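# Hang a power strip level on two wall screws

## Task

Put the power strip's keyhole slots over the two screws so that it stays hanging level without support, with the slots' narrow ends pointing up.

## Robot and tools

Robot: two arms, left_arm and right_arm, each ending in a parallel gripper. The fingers point along the gripper's +z axis and close along its y axis. The reported end_effector_position is the spot between the finger pads, roughly 1 cm behind the tips. Calibrated bases: left_arm at (+0.040, +0.369, 0) m, quat_wxyz (+1.000, 0, 0, +0.008); right_arm at (-0.022, -0.307, 0) m, quat_wxyz (+1.000, 0, 0, -0.022). A two-camera stand is fixed behind the arms.

Frames: the scene frame has its origin at table-top height, halfway between the nominal bases; +z is up, +x points out over the table, and left_arm sits on the +y side (arm names do not match image sides). Reported hand positions, quaternions, velocities and targets use the scene frame. Motion offsets, however, are along each arm's own Hand target axes. Reported poses can be off by a few centimetres, more at long reach.

The 14-number row: every motion argument is a single row of 14 numbers covering both arms, each in [-1, 1]: dx, dy, dz, rx, ry, rz, opening for left_arm, then those seven again for right_arm. The first six per arm are an offset, not a pose, measured from that arm's Hand target as it stood when the action or move began, along that Hand target's axes. Scale: 1.0 equals 0.6 m of travel or 180 degrees of turn; rx, ry, rz form one rotation vector. Opening is absolute, not an offset: +1 fully open (0.094 m), -1 closed. Sending six zeros for an arm asks it to go back to its Hand target; always send the opening you want, since 0 is itself a half-open command.

execute_actions(actions, cameras): actions is a list of actions; each action is a table of up to 15 rows, one per 1/30 s step, and a short table repeats its final row to fill 15 steps. Each row counts from the action's start pose, not from the row before. Repeating the same offset in a new action moves further. cameras lists camera names, ["all"], or []; if omitted, an empty actions list returns all images, otherwise none. An empty actions list is a good way to look around and read the full state.

move(target, speed, blend, opening_speed, grip_force, blocking, cameras): drives each gripper in a straight line toward target, one 14-number row or a list of up to 15 rows, all counted from the same starting Hand targets. speed is m/s, 0.002 to 2.9 (default 0.25), one value or one per target; turning is capped at twice that in rad/s. blend (m) rounds corners between listed targets; 0 stops at each. opening_speed sets how fast openings change on the -1..+1 scale per second (0.2 or more); use it to close gently. grip_force is newtons per pad, 10 to 50, per arm or shared, and persists; below 50 the fingers close slowly. blocking=false returns early while the move continues. Moves do not avoid obstacles or the other arm; grippers lag and overshoot, more when fast. Keep paths away from an arm's own base. The result adds a move: line: done, off_target, moving, held or fault, plus limits (paced = pose clipped, held = steps withheld).

wait(seconds 0 to 10, cameras): lets time pass with commands held. stop(cameras): brakes a running move. zoom_image(camera, region): enlarges [x0, y0, x1, y1] pixels (max 504 by 504) of a camera's newest image; cameras are cam_head_left, cam_head_right, cam_high, cam_low (672x504 each) and the fisheye cam_left_wrist, cam_right_wrist. finished_scene(scene): ends the current scene irreversibly; give its number.

Reading results: Hand target is the last commanded pose after clipping (orientation is clipped to 40 degrees from the measured one); the gripper often rests a few cm short of it because of friction and weight, which is not proof of contact. Re-sending zeros re-requests it; send the remaining gap as an offset if needed. grip_measured is the measured opening on the command scale; on a hard part it may read a few mm under the true width. grip_effort_nm is the gripper motor effort (negative closing); it does not equal pad force. Joint torques are in joint order without the gripper and include gravity. Joint velocities "within noise" means still. Tool commands lists present commands. A MOTOR HOT line warns of heating; an OVER-TEMPERATURE FAULT folds that arm out of use for the rest of the scene, so avoid long stretched holds or pushing at unreachable poses. Camera calibration lines give K, distortion and T_world_to_cam per camera; fixed cameras may have shifted a little.

Avoid: dropping the strip or letting it fall off the table, releasing it while it moves, hitting screws, wall or table hard, pressing or colliding the arms or grippers with each other (the clearance check does not guard grippers), squeezing the other gripper's fingers, and loading the wrist-camera cables, which count as the hand touching. A blocked arm keeps pushing until commanded back past its gripper. Loose objects may get an occasional nudge. The strip must stay hung after the robot lets go.

Each tool is called by a JSON object that holds its "fn" and its "kwargs", one argument or row to a line.

## Session

{"fn": "execute_actions", "kwargs": {
  "actions": []
}}

Scene clock: 0.00 s.
left_arm: end_effector_position=(+0.2559, +0.2065, +0.2671) grip_measured=+1.000 grip_effort_nm=n/a end_effector_quat_wxyz=(+0.577, +0.206, +0.767, -0.191) | right_arm: end_effector_position=(+0.2047, -0.2902, +0.2142) grip_measured=+1.000 grip_effort_nm=n/a end_effector_quat_wxyz=(+0.621, +0.019, +0.763, -0.181)
Joint positions: left_arm=[-0.787 0.522 0.616 -0.362 -0.181 -0.106 0.094] | right_arm=[0.921 0.416 0.363 -0.362 1.153 0.125 0.094]
Joint velocities: within noise
Joint torques (N m): no reading
Heat: left arm: 36 °C; right arm: 39 °C.
Hand target: left_arm +0.2557, +0.2069, +0.2768; +0.586, +0.203, +0.760, -0.195 | right_arm +0.2039, -0.2919, +0.2163; +0.621, +0.022, +0.762, -0.182
Tool commands: left_gripper/opening=+1.0 right_gripper/opening=+1.0

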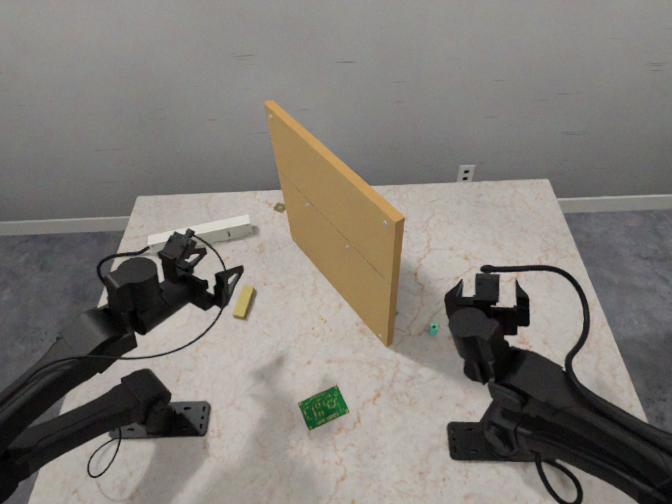

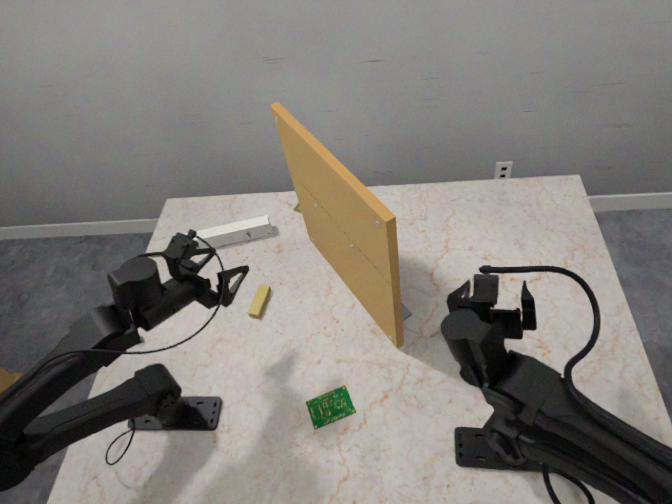

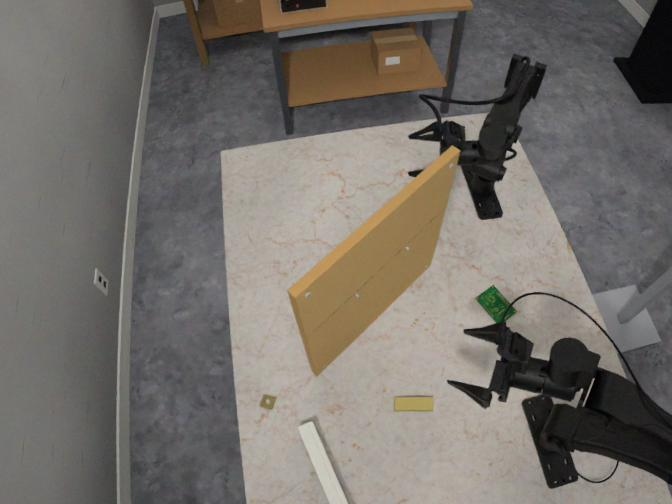

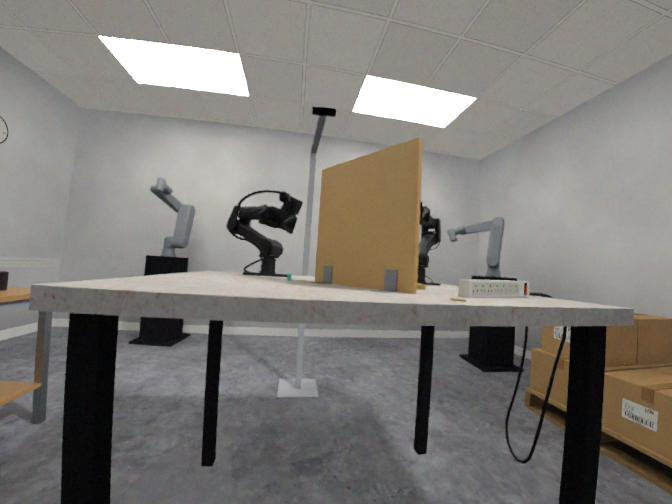

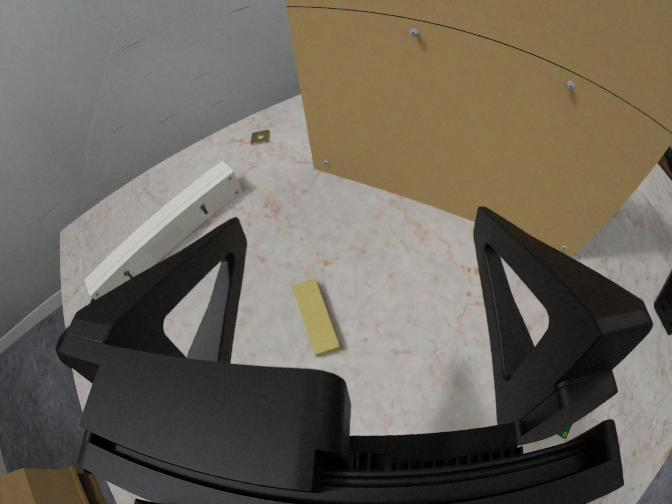

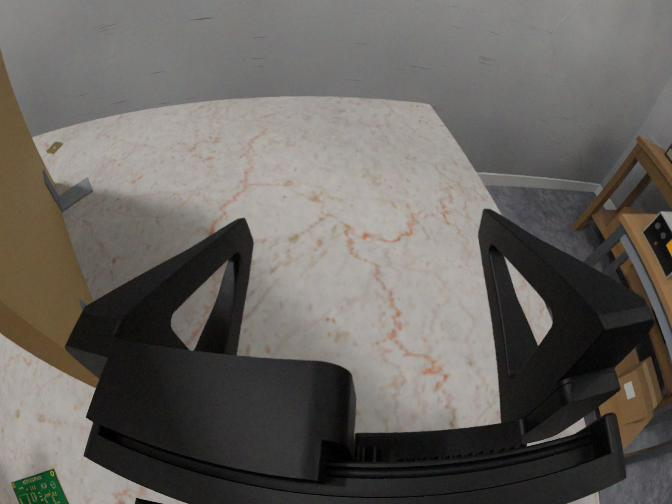

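{"fn": "zoom_image", "kwargs": {
  "camera": "cam_left_wrist",
  "region": [60, 100, 340, 310]
}}

{"fn": "zoom_image", "kwargs": {
  "camera": "cam_head_left",
  "region": [130, 190, 270, 295]
}}

{"fn": "zoom_image", "kwargs": {
  "camera": "cam_head_left",
  "region": [250, 90, 430, 360]
}}

{"fn": "zoom_image", "kwargs": {
  "camera": "cam_high",
  "region": [240, 340, 440, 504]
}}

{"fn": "zoom_image", "kwargs": {
  "camera": "cam_low",
  "region": [430, 260, 570, 320]
}}

{"fn": "zoom_image", "kwargs": {
  "camera": "cam_left_wrist",
  "region": [380, 0, 660, 210]
}}

Scaled by 1.800 from the camera's 672x504 image, which has a finer 960x720 frame.

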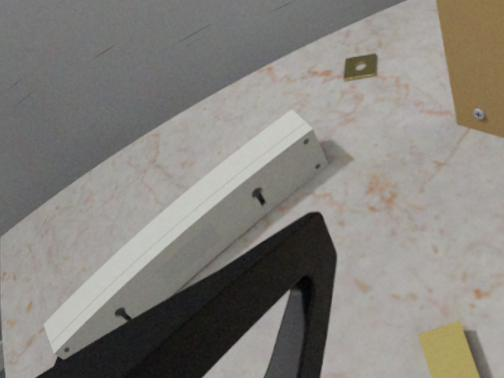

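Scaled by 3.600 from the camera's 672x504 image, which has a finer 960x720 frame.

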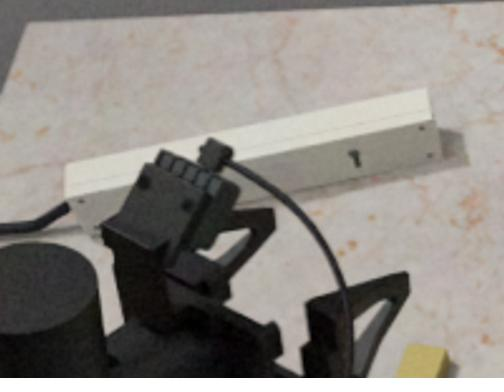

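Scaled by 1.867 from the camera's 672x504 image, which has a finer 960x720 frame.

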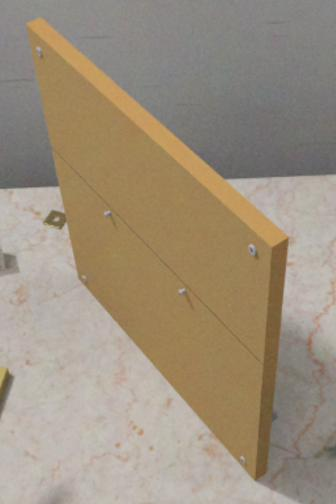

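Scaled by 2.520 from the camera's 672x504 image, which has a finer 960x720 frame.

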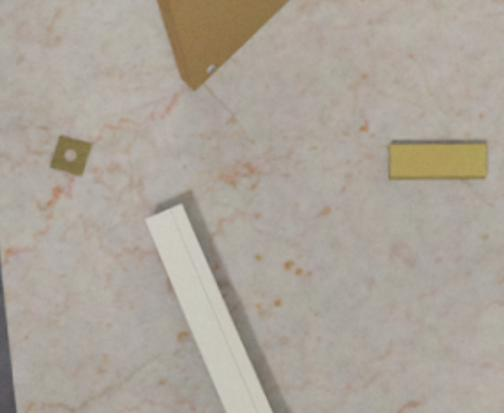

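Scaled by 3.600 from the camera's 672x504 image, which has a finer 960x720 frame.

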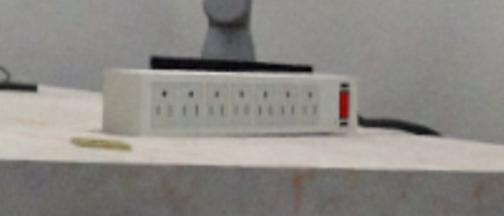

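Scaled by 1.800 from the camera's 672x504 image, which has a finer 960x720 frame.

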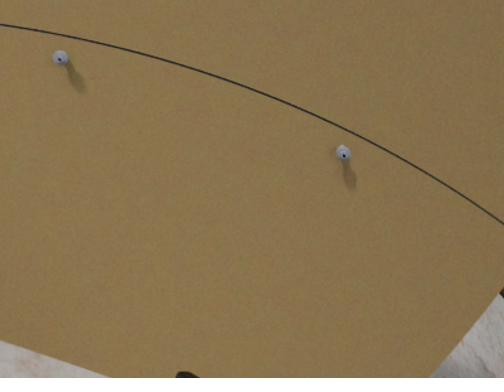

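{"fn": "move", "kwargs": {
  "target": [-0.001,0.455,0.2923,0.1436,0.4091,0.214,1,0,0,0,0,0,0,1],
  "cameras": ["all"]
}}

Scene clock: 233.57 s.
left_arm: end_effector_position=(+0.5443, +0.3445, +0.2143) grip_measured=+1.000 grip_effort_nm=-0.01 end_effector_quat_wxyz=(+0.155, +0.597, +0.781, +0.102) | right_arm: end_effector_position=(+0.2048, -0.2901, +0.2142) grip_measured=+1.000 grip_effort_nm=-0.02 end_effector_quat_wxyz=(+0.621, +0.019, +0.763, -0.181)
Joint positions: left_arm=[-0.065 2.341 2.687 -1.544 0.009 1.256 0.094] | right_arm=[0.921 0.416 0.363 -0.362 1.153 0.125 0.094]
Joint torques (N m): left_arm=[-0.53 -10.24 6.28 0.92 -0.03 0.03] | right_arm=[0.09 1.66 8.36 1.34 0.3 0.03]
Heat: left arm: 37 °C; right arm: 42 °C.
Hand target: left_arm +0.5447, +0.3429, +0.2197; +0.001, +0.612, +0.791, +0.000 | right_arm +0.2038, -0.2919, +0.2164; +0.621, +0.022, +0.762, -0.182
Off the commanded pose: left_arm 0.006 m, 21 deg | right_arm 0.003 m, 0 deg.
joint sent to its limit (left arm) — joint 4 (wrist pitch), lower limit. The joint targets are off in orientation, not in position.
move: off_target (left_arm)
camera_calibration:
cam_left_wrist: T_world_to_cam=[[-0.90604, -0.146792, -0.396917, 0.634393], [-0.381033, 0.691061, 0.614206, -0.169869], [0.184133, 0.707734, -0.682062, -0.0820485], [0, 0, 0, 1]] pos_world=[0.525168, 0.268582, 0.300174]
cam_right_wrist: T_world_to_cam=[[-0.209022, -0.966759, 0.147265, -0.26315], [-0.793957, 0.0798509, -0.602707, 0.312917], [0.570913, -0.242901, -0.784256, 0.0975402], [0, 0, 0, 1]] pos_world=[0.137751, -0.255697, 0.303846]

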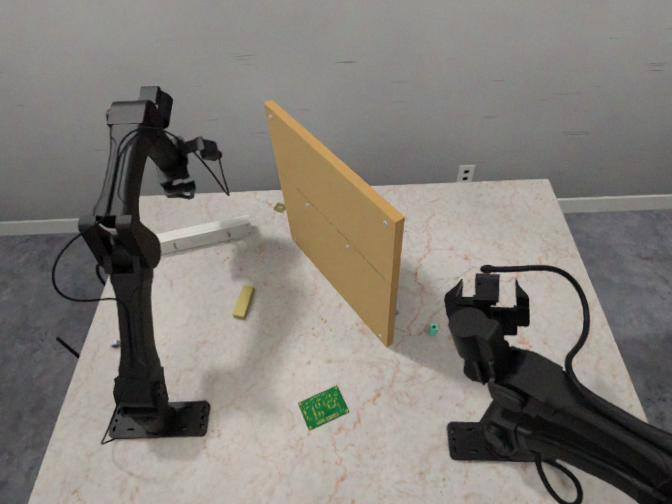

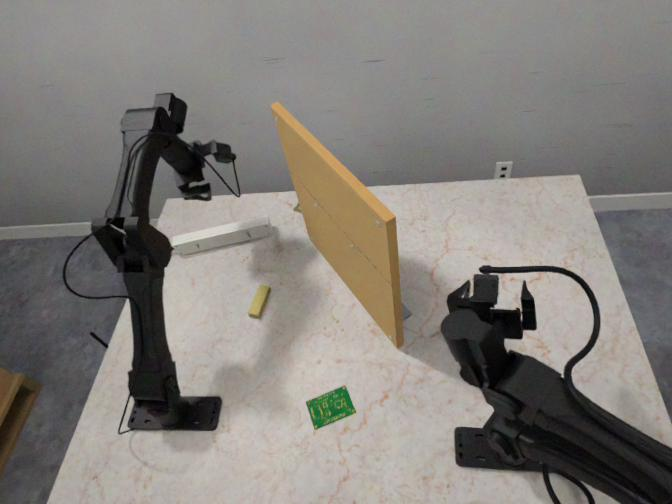

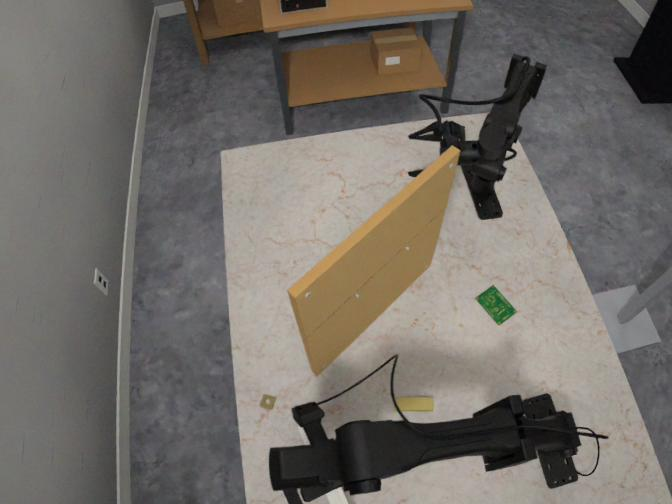

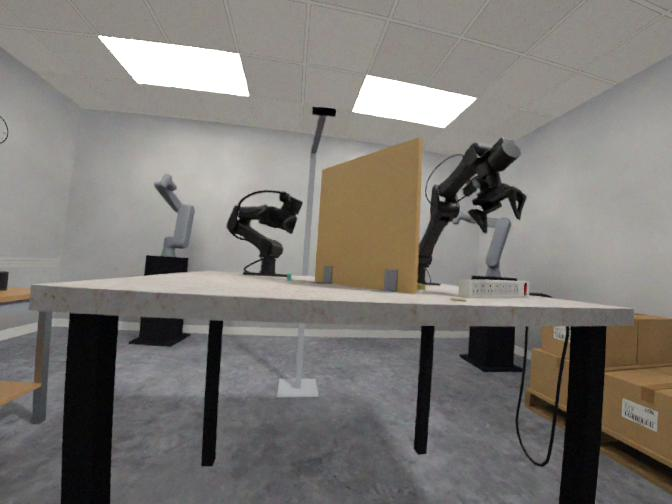

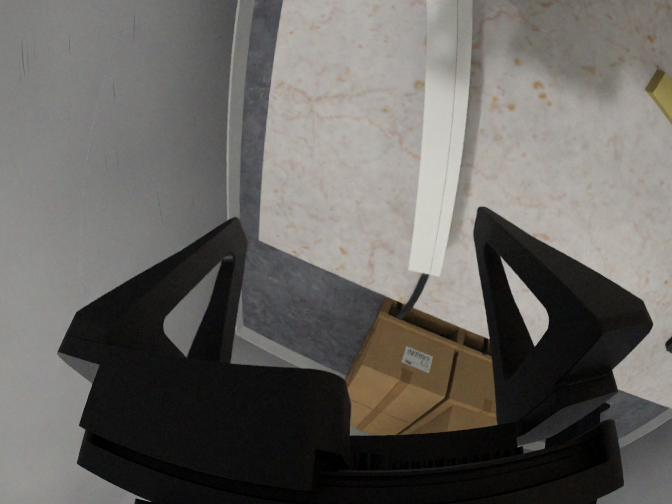

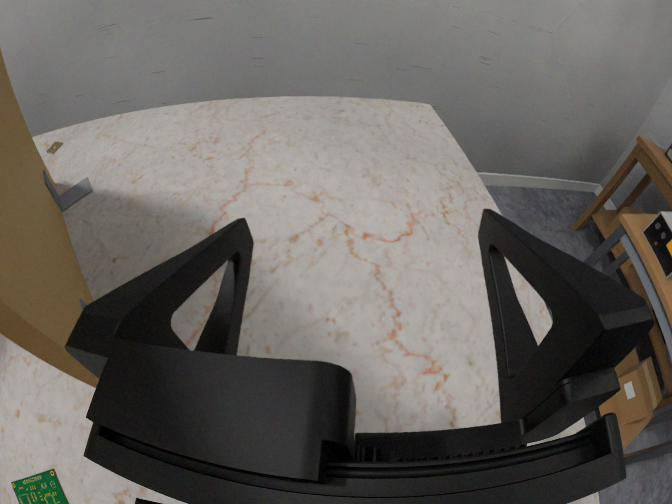

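{"fn": "move", "kwargs": {
  "target": [0.007,-0.015,0.167,0,0,0,1,0,0,0,0,0,0,1],
  "cameras": ["cam_left_wrist","cam_head_left","cam_high","cam_low"]
}}

Scene clock: 255.47 s.
left_arm: end_effector_position=(+0.5379, +0.3454, +0.1204) grip_measured=+1.000 grip_effort_nm=-0.01 end_effector_quat_wxyz=(+0.058, +0.606, +0.792, +0.037) | right_arm: end_effector_position=(+0.2048, -0.2901, +0.2142) grip_measured=+1.000 grip_effort_nm=-0.02 end_effector_quat_wxyz=(+0.621, +0.019, +0.763, -0.181)
Joint positions: left_arm=[-0.065 2.476 2.588 -1.545 0.006 1.259 0.094] | right_arm=[0.921 0.416 0.363 -0.362 1.153 0.125 0.094]
Joint torques (N m): left_arm=[-0.39 -11.59 4.38 0.51 -0.02 0.06] | right_arm=[0.06 1.78 8.44 1.3 0.29 0.06]
Heat: left arm: 37 °C; right arm: 42 °C.
Hand target: left_arm +0.5351, +0.3445, +0.1194; +0.001, +0.612, +0.791, +0.000 | right_arm +0.2038, -0.2919, +0.2164; +0.621, +0.022, +0.762, -0.182
Off the commanded pose: left_arm 0.003 m, 8 deg | right_arm 0.003 m, 0 deg.
joint sent to its limit (left arm) — joint 4 (wrist pitch), lower limit. The joint targets are off in orientation, not in position.
move: off_target (left_arm)
camera_calibration:
cam_left_wrist: T_world_to_cam=[[-0.974098, -0.140438, -0.17723, 0.599398], [-0.224942, 0.681932, 0.695967, -0.205852], [0.023119, 0.717806, -0.695859, -0.0608335], [0, 0, 0, 1]] pos_world=[0.538974, 0.268222, 0.207166]
Images, in order (width x height): cam_head_left 672x504, cam_high 672x504, cam_low 672x504, cam_left_wrist 672x504.

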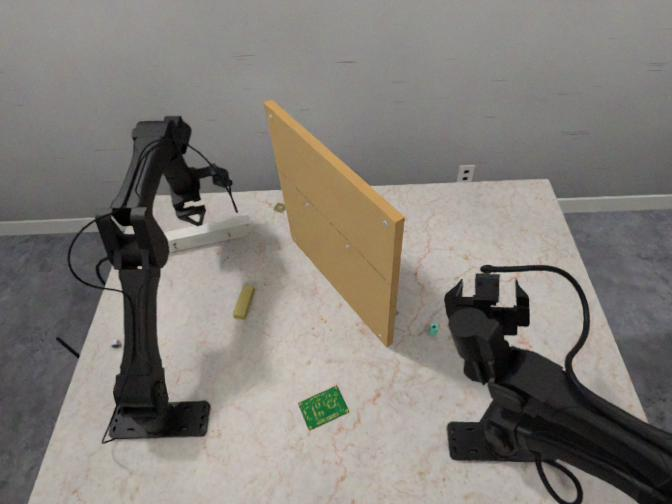

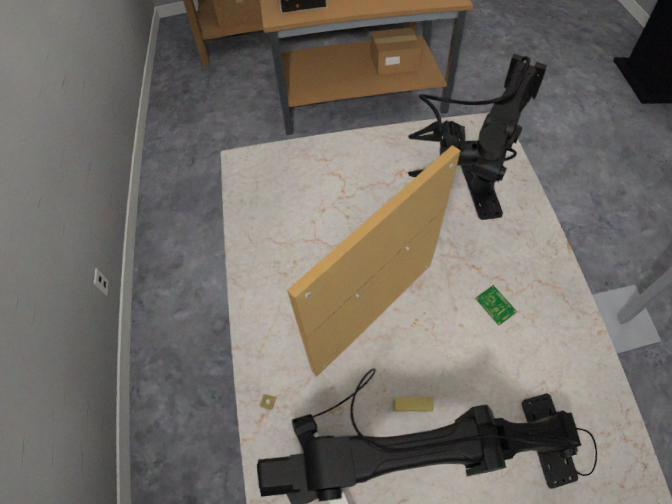

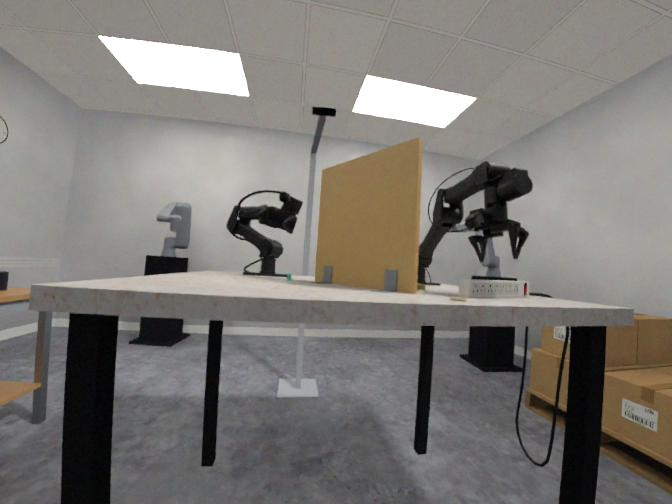

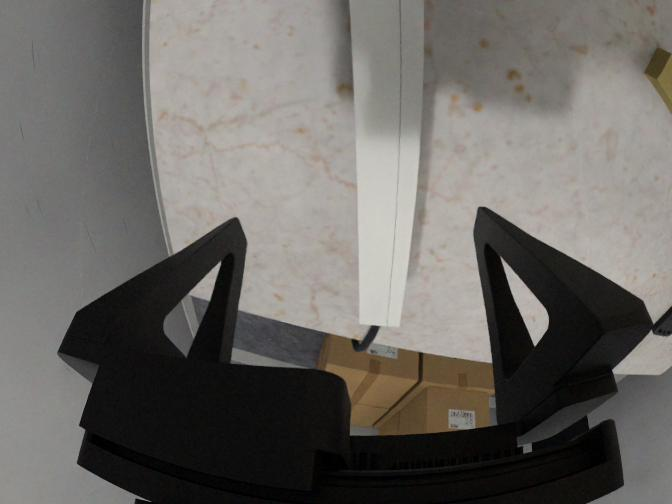

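{"fn": "move", "kwargs": {
  "target": [0.0255,-0.009,0.12,0,0,0,1,0,0,0,0,0,0,1],
  "cameras": ["cam_left_wrist","cam_head_left","cam_low"],
  "speed": 0.15
}}

{"fn": "zoom_image", "kwargs": {
  "camera": "cam_low",
  "region": [430, 200, 570, 305]
}}

{"fn": "zoom_image", "kwargs": {
  "camera": "cam_head_left",
  "region": [130, 160, 270, 265]
}}

Scene clock: 278.10 s.
left_arm: end_effector_position=(+0.5233, +0.3561, +0.0473) grip_measured=+1.000 grip_effort_nm=-0.01 end_effector_quat_wxyz=(-0.003, +0.610, +0.792, -0.005) | right_arm: end_effector_position=(+0.2048, -0.2901, +0.2142) grip_measured=+1.000 grip_effort_nm=-0.02 end_effector_quat_wxyz=(+0.621, +0.019, +0.763, -0.181)
Joint positions: left_arm=[-0.044 2.527 2.395 -1.449 0.005 1.285 0.094] | right_arm=[0.921 0.416 0.363 -0.362 1.153 0.125 0.094]
Joint torques (N m): left_arm=[0.14 -11.96 4.45 0.46 -0.04 0.06] | right_arm=[-0.03 1.7 8.29 1.31 0.3 0]
Heat: left arm: 37 °C; right arm: 42 °C.
Hand target: left_arm +0.5260, +0.3578, +0.0474; +0.001, +0.612, +0.791, +0.000 | right_arm +0.2038, -0.2919, +0.2164; +0.621, +0.022, +0.762, -0.182
Off the commanded pose: left_arm 0.003 m, 1 deg | right_arm 0.003 m, 0 deg.
move: done
camera_calibration:
cam_left_wrist: T_world_to_cam=[[-0.990434, -0.133964, -0.0330908, 0.573245], [-0.115844, 0.676925, 0.726879, -0.222386], [-0.0749754, 0.723759, -0.685968, -0.0702112], [0, 0, 0, 1]] pos_world=[0.536735, 0.278148, 0.132454]
Images, in order (width x height): cam_head_left 672x504, cam_low 672x504, cam_left_wrist 672x504.

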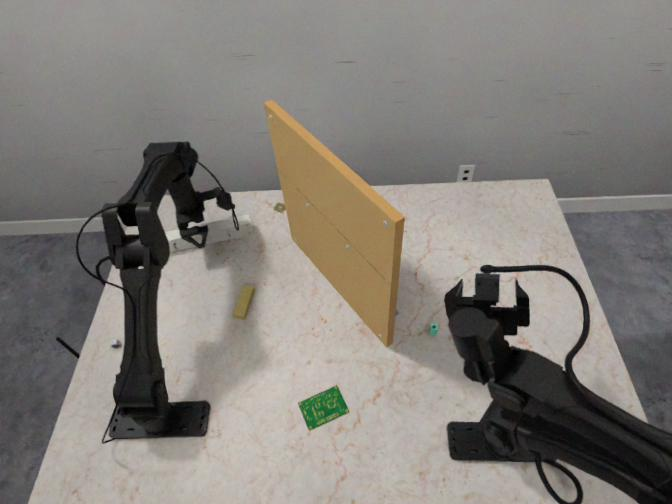

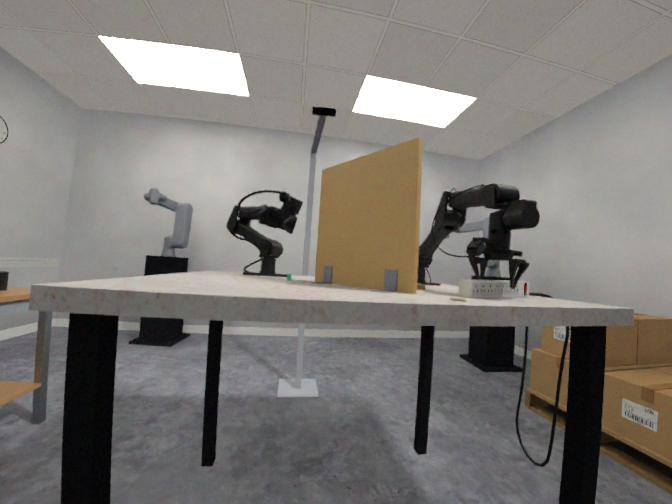

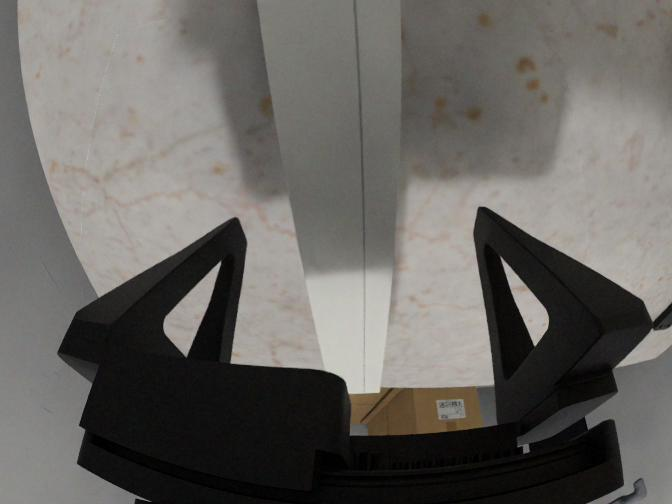

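Scaled by 3.600 from the camera's 672x504 image, which has a finer 960x720 frame.

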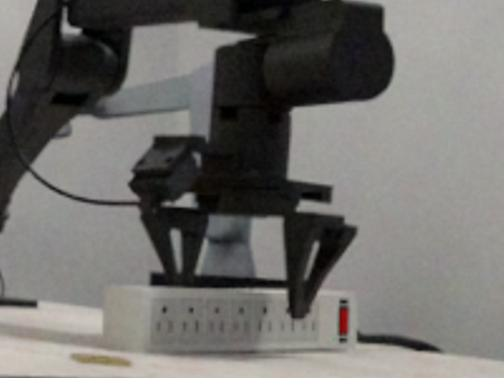

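Scaled by 3.600 from the camera's 672x504 image, which has a finer 960x720 frame.

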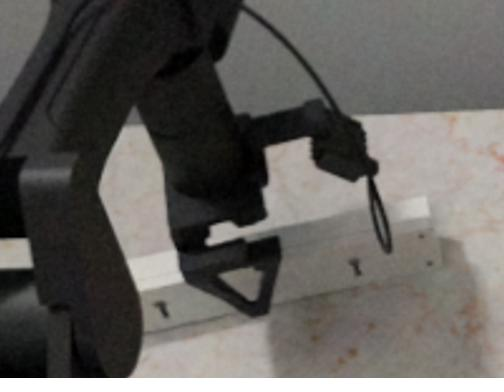

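{"fn": "move", "kwargs": {
  "target": [
    [0,0,-0.011,0,0,0,1,0,0,0,0,0,0,1],
    [0,0,-0.011,0,0,0,-0.7,0,0,0,0,0,0,1]
  ],
  "opening_speed": 0.8,
  "grip_force": 40,
  "cameras": ["cam_left_wrist","cam_head_left","cam_low"]
}}

{"fn": "zoom_image", "kwargs": {
  "camera": "cam_low",
  "region": [430, 200, 570, 305]
}}

Scene clock: 293.73 s.
left_arm: end_effector_position=(+0.5235, +0.3567, +0.0473) grip_measured=-0.292 grip_effort_nm=-0.84 end_effector_quat_wxyz=(-0.004, +0.613, +0.790, -0.003) | right_arm: end_effector_position=(+0.2048, -0.2901, +0.2142) grip_measured=+1.000 grip_effort_nm=-0.02 end_effector_quat_wxyz=(+0.621, +0.019, +0.763, -0.181)
Joint positions: left_arm=[-0.044 2.527 2.395 -1.449 0.001 1.293 0.033] | right_arm=[0.921 0.416 0.363 -0.362 1.153 0.125 0.094]
Joint velocities: left_arm=[within noise] | right_arm=[-0.022 0.007 -0.012 -0.154 -0.051 -0.051 0]
Joint torques (N m): left_arm=[0.17 -11.82 6.8 0.15 0.01 0] | right_arm=[0.08 1.85 8.29 1.33 0.28 0.02]
Heat: left arm: 37 °C; right arm: 42 °C.
Hand target: left_arm +0.5261, +0.3578, +0.0540; +0.001, +0.612, +0.791, +0.000 | right_arm +0.2038, -0.2919, +0.2164; +0.621, +0.022, +0.762, -0.182
Off the commanded pose: left_arm 0.007 m, 1 deg | right_arm 0.003 m, 0 deg.
grip_force (N): 40, 40
move: done
camera_calibration:
cam_left_wrist: T_world_to_cam=[[-0.991465, -0.125867, -0.0339924, 0.571101], [-0.110743, 0.675442, 0.72905, -0.224995], [-0.0688035, 0.726592, -0.683615, -0.0750252], [0, 0, 0, 1]] pos_world=[0.536147, 0.278367, 0.132158]
Images, in order (width x height): cam_head_left 672x504, cam_low 672x504, cam_left_wrist 672x504.

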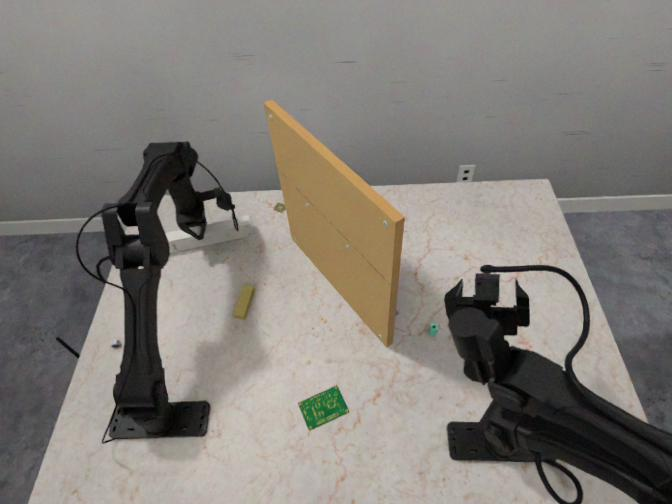

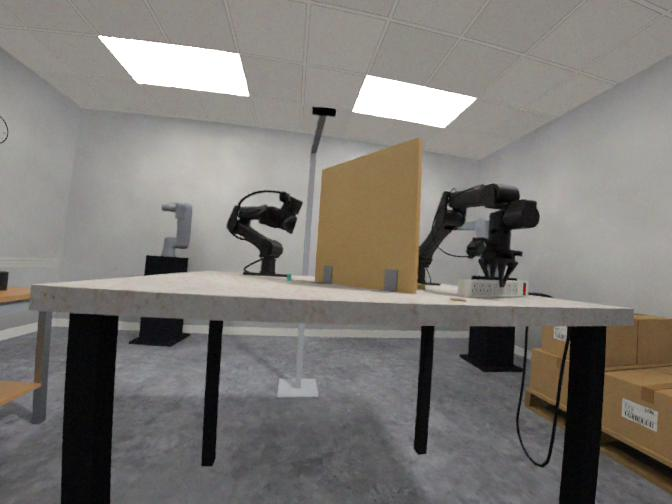

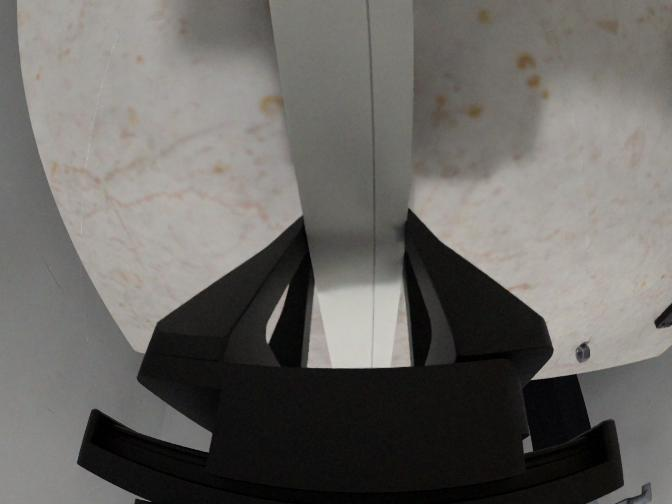

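Scaled by 3.600 from the camera's 672x504 image, which has a finer 960x720 frame.

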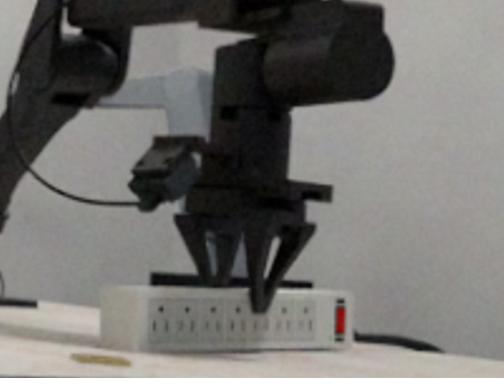

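{"fn": "move", "kwargs": {
  "target": [
    [0,0,-0.167,0,0,0,-0.7,0,0,0,0,0,0,1],
    [-0.003,-0.121,-0.167,-0.344,0,0,-0.7,0,0,0,0,0,0,1]
  ],
  "blend": [0.02,0],
  "speed": [0.12,0.25],
  "cameras": ["cam_left_wrist","cam_head_left","cam_low","cam_high"]
}}

{"fn": "zoom_image", "kwargs": {
  "camera": "cam_low",
  "region": [430, 200, 570, 305]
}}

{"fn": "zoom_image", "kwargs": {
  "camera": "cam_head_left",
  "region": [100, 100, 300, 260]
}}

Scene clock: 312.03 s.
left_arm: end_effector_position=(+0.4465, +0.3339, +0.1290) grip_measured=-0.296 grip_effort_nm=-0.86 end_effector_quat_wxyz=(+0.291, +0.547, +0.692, +0.372) | right_arm: end_effector_position=(+0.2048, -0.2901, +0.2142) grip_measured=+1.000 grip_effort_nm=-0.02 end_effector_quat_wxyz=(+0.621, +0.019, +0.763, -0.181)
Joint positions: left_arm=[-0.285 1.444 0.758 0.036 -0.415 1.278 0.033] | right_arm=[0.921 0.416 0.363 -0.362 1.153 0.125 0.094]
Joint torques (N m): left_arm=[-0.13 -6.63 5.44 2.63 -0.6 0.21] | right_arm=[0.12 1.89 8.24 1.33 0.3 0.05]
Heat: left arm: 37 °C; right arm: 42 °C.
Hand target: left_arm +0.4562, +0.3380, +0.1543; +0.316, +0.524, +0.678, +0.406 | right_arm +0.2038, -0.2919, +0.2164; +0.621, +0.022, +0.762, -0.182
Off the commanded pose: left_arm 0.027 m, 6 deg | right_arm 0.003 m, 0 deg.
grip_force (N): 40, 40
move: off_target (left_arm)
camera_calibration:
cam_left_wrist: T_world_to_cam=[[-0.528106, 0.00451286, -0.849167, 0.349411], [-0.719776, 0.528227, 0.450443, 0.0793447], [0.450586, 0.849091, -0.275711, -0.333323], [0, 0, 0, 1]] pos_world=[0.391827, 0.239532, 0.169067]
Images, in order (width x height): cam_head_left 672x504, cam_high 672x504, cam_low 672x504, cam_left_wrist 672x504.

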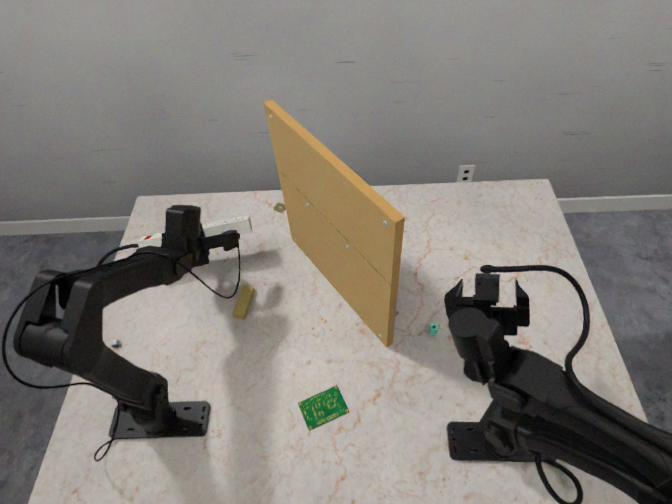

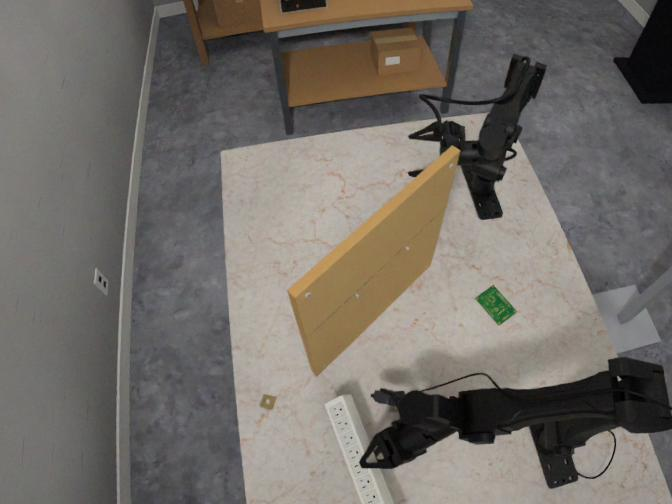

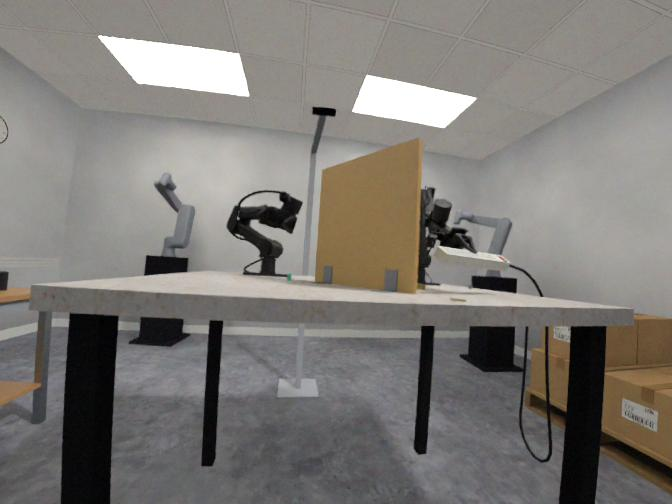

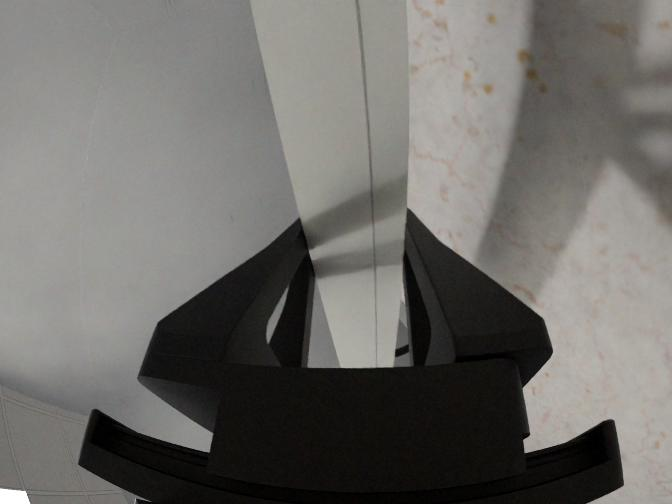

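Scaled by 3.600 from the camera's 672x504 image, which has a finer 960x720 frame.

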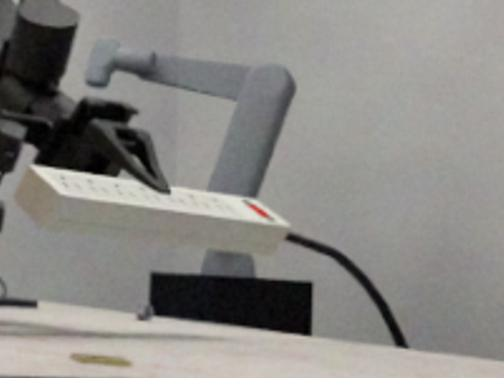

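Scaled by 2.520 from the camera's 672x504 image, which has a finer 960x720 frame.

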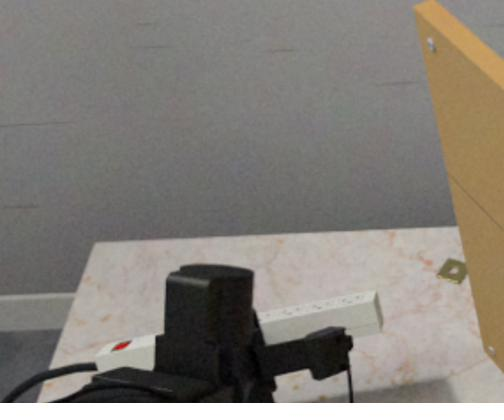

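{"fn": "move", "kwargs": {
  "target": [0,-0.119,0.063,0,0,0,-0.7,0,0,0,0,0,0,1],
  "speed": 0.08,
  "cameras": ["cam_head_left","cam_low"]
}}

{"fn": "zoom_image", "kwargs": {
  "camera": "cam_low",
  "region": [430, 220, 570, 325]
}}

Scene clock: 328.80 s.
left_arm: end_effector_position=(+0.4464, +0.3367, +0.0584) grip_measured=-0.296 grip_effort_nm=-0.86 end_effector_quat_wxyz=(+0.296, +0.541, +0.687, +0.384) | right_arm: end_effector_position=(+0.2048, -0.2901, +0.2142) grip_measured=+1.000 grip_effort_nm=-0.02 end_effector_quat_wxyz=(+0.621, +0.019, +0.763, -0.181)
Joint positions: left_arm=[-0.285 1.65 0.577 0.449 -0.431 1.289 0.033] | right_arm=[0.921 0.416 0.363 -0.362 1.153 0.125 0.094]
Joint torques (N m): left_arm=[-0.13 -5.24 4.48 2.53 -0.42 0.11] | right_arm=[0.01 1.62 8.36 1.3 0.32 0.02]
Heat: left arm: 37 °C; right arm: 42 °C.
Hand target: left_arm +0.4559, +0.3379, +0.0734; +0.316, +0.524, +0.678, +0.407 | right_arm +0.2038, -0.2919, +0.2164; +0.621, +0.022, +0.762, -0.182
Off the commanded pose: left_arm 0.018 m, 4 deg | right_arm 0.003 m, 0 deg.
grip_force (N): 40, 40
move: off_target (left_arm)
Images, in order (width x height): cam_head_left 672x504, cam_low 672x504.

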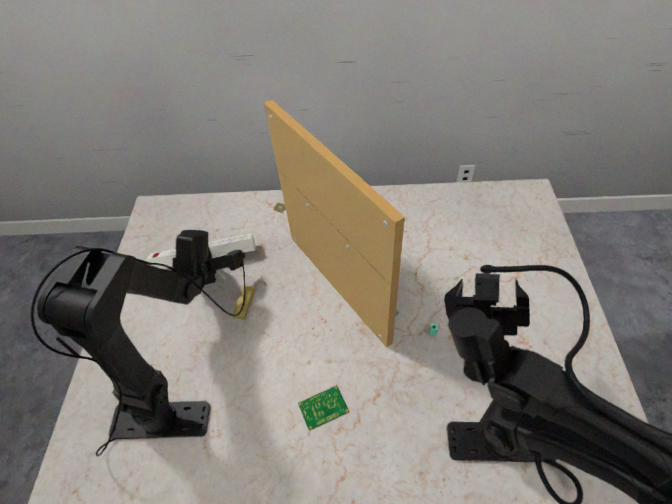

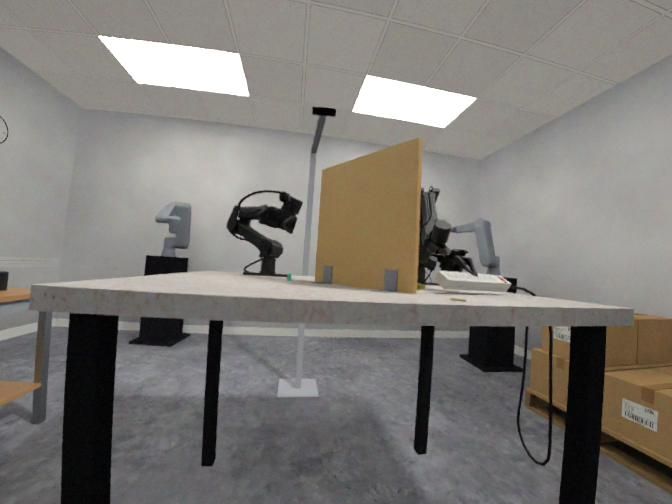

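Scaled by 3.600 from the camera's 672x504 image, which has a finer 960x720 frame.

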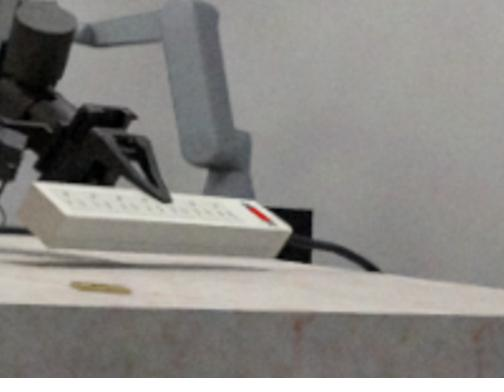

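{"fn": "move", "kwargs": {
  "target": [0,-0.036,0.018,-0.045,0,0,-0.7,0,0,0,0,0,0,1],
  "speed": 0.06,
  "cameras": ["cam_head_left","cam_low","cam_left_wrist"]
}}

{"fn": "zoom_image", "kwargs": {
  "camera": "cam_low",
  "region": [430, 220, 570, 325]
}}

Scene clock: 339.23 s.
left_arm: end_effector_position=(+0.4530, +0.3397, +0.0424) grip_measured=-0.296 grip_effort_nm=-0.86 end_effector_quat_wxyz=(+0.342, +0.506, +0.657, +0.443) | right_arm: end_effector_position=(+0.2048, -0.2901, +0.2142) grip_measured=+1.000 grip_effort_nm=-0.02 end_effector_quat_wxyz=(+0.621, +0.019, +0.763, -0.181)
Joint positions: left_arm=[-0.3 1.867 0.467 0.96 -0.497 1.35 0.033] | right_arm=[0.921 0.416 0.363 -0.362 1.153 0.125 0.094]
Joint torques (N m): left_arm=[-0.69 -5.31 2.91 2.42 -0.24 0.14] | right_arm=[-0.06 1.65 8.28 1.3 0.3 0.01]
Heat: left arm: 37 °C; right arm: 42 °C.
Hand target: left_arm +0.4555, +0.3378, +0.0494; +0.352, +0.501, +0.648, +0.454 | right_arm +0.2038, -0.2919, +0.2164; +0.621, +0.022, +0.762, -0.182
Off the commanded pose: left_arm 0.008 m, 2 deg | right_arm 0.003 m, 0 deg.
grip_force (N): 40, 40
move: done
camera_calibration:
cam_left_wrist: T_world_to_cam=[[-0.350329, 0.0352424, -0.935963, 0.191998], [-0.808068, 0.493912, 0.321056, 0.177144], [0.473598, 0.868798, -0.144553, -0.387779], [0, 0, 0, 1]] pos_world=[0.394058, 0.242642, 0.0667755]
Images, in order (width x height): cam_head_left 672x504, cam_low 672x504, cam_left_wrist 672x504.

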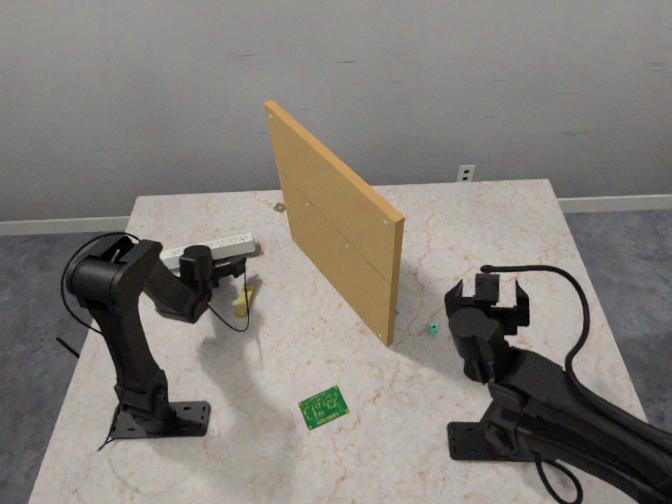

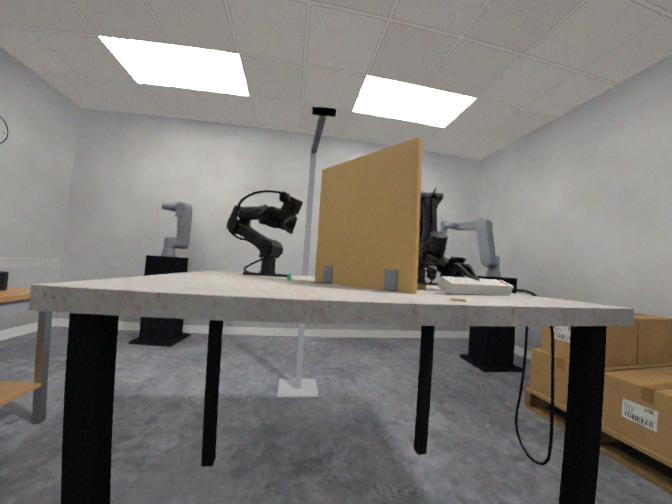

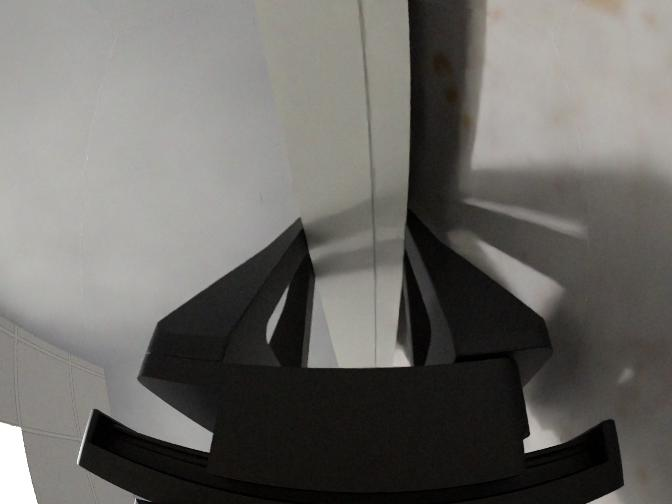

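Scaled by 3.600 from the camera's 672x504 image, which has a finer 960x720 frame.

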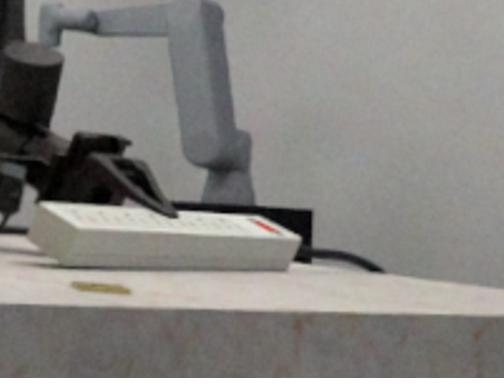

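{"fn": "move", "kwargs": {
  "target": [
    [0,-0.017,0.006,-0.02,0,0,-0.7,0,0,0,0,0,0,1],
    [0,-0.017,0.006,-0.02,0,0,-0.1,0,0,0,0,0,0,1]
  ],
  "speed": 0.05,
  "opening_speed": 0.25,
  "cameras": ["cam_low","cam_left_wrist"]
}}

{"fn": "zoom_image", "kwargs": {
  "camera": "cam_low",
  "region": [430, 220, 570, 325]
}}

Scene clock: 354.80 s.
left_arm: end_effector_position=(+0.4582, +0.3389, +0.0445) grip_measured=-0.102 grip_effort_nm=0.12 end_effector_quat_wxyz=(+0.376, +0.479, +0.636, +0.474) | right_arm: end_effector_position=(+0.2048, -0.2901, +0.2142) grip_measured=+1.000 grip_effort_nm=-0.02 end_effector_quat_wxyz=(+0.621, +0.019, +0.763, -0.181)
Joint positions: left_arm=[-0.308 2.002 0.446 1.243 -0.524 1.385 0.042] | right_arm=[0.921 0.416 0.363 -0.362 1.153 0.125 0.094]
Joint torques (N m): left_arm=[-0.5 -5.23 2.07 2 -0.09 0.09] | right_arm=[-0.1 1.66 8.46 1.31 0.29 0.02]
Heat: left arm: 36 °C; right arm: 42 °C.
Hand target: left_arm +0.4553, +0.3377, +0.0384; +0.367, +0.490, +0.633, +0.474 | right_arm +0.2038, -0.2919, +0.2164; +0.621, +0.022, +0.762, -0.182
Off the commanded pose: left_arm 0.007 m, 2 deg | right_arm 0.003 m, 0 deg.
grip_force (N): 40, 40
move: done
camera_calibration:
cam_left_wrist: T_world_to_cam=[[-0.240313, 0.0393586, -0.969897, 0.145483], [-0.842414, 0.487968, 0.228528, 0.202928], [0.482274, 0.871974, -0.084109, -0.396924], [0, 0, 0, 1]] pos_world=[0.397337, 0.241358, 0.0613435]
Images, in order (width x height): cam_low 672x504, cam_left_wrist 672x504.

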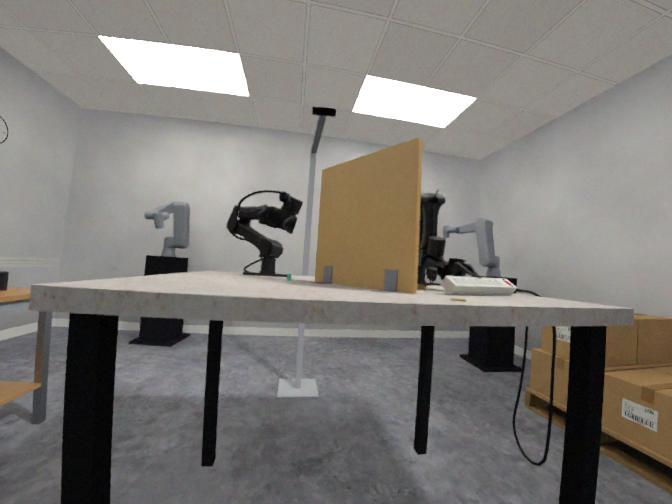

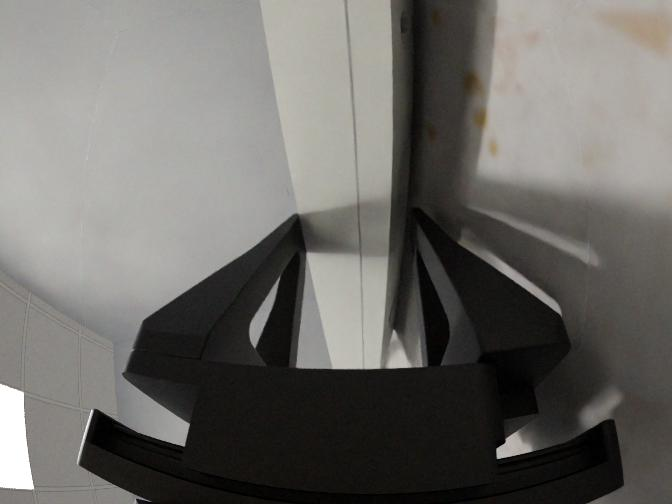

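Scaled by 3.600 from the camera's 672x504 image, which has a finer 960x720 frame.

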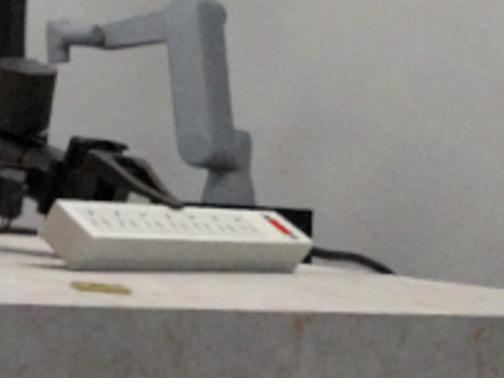

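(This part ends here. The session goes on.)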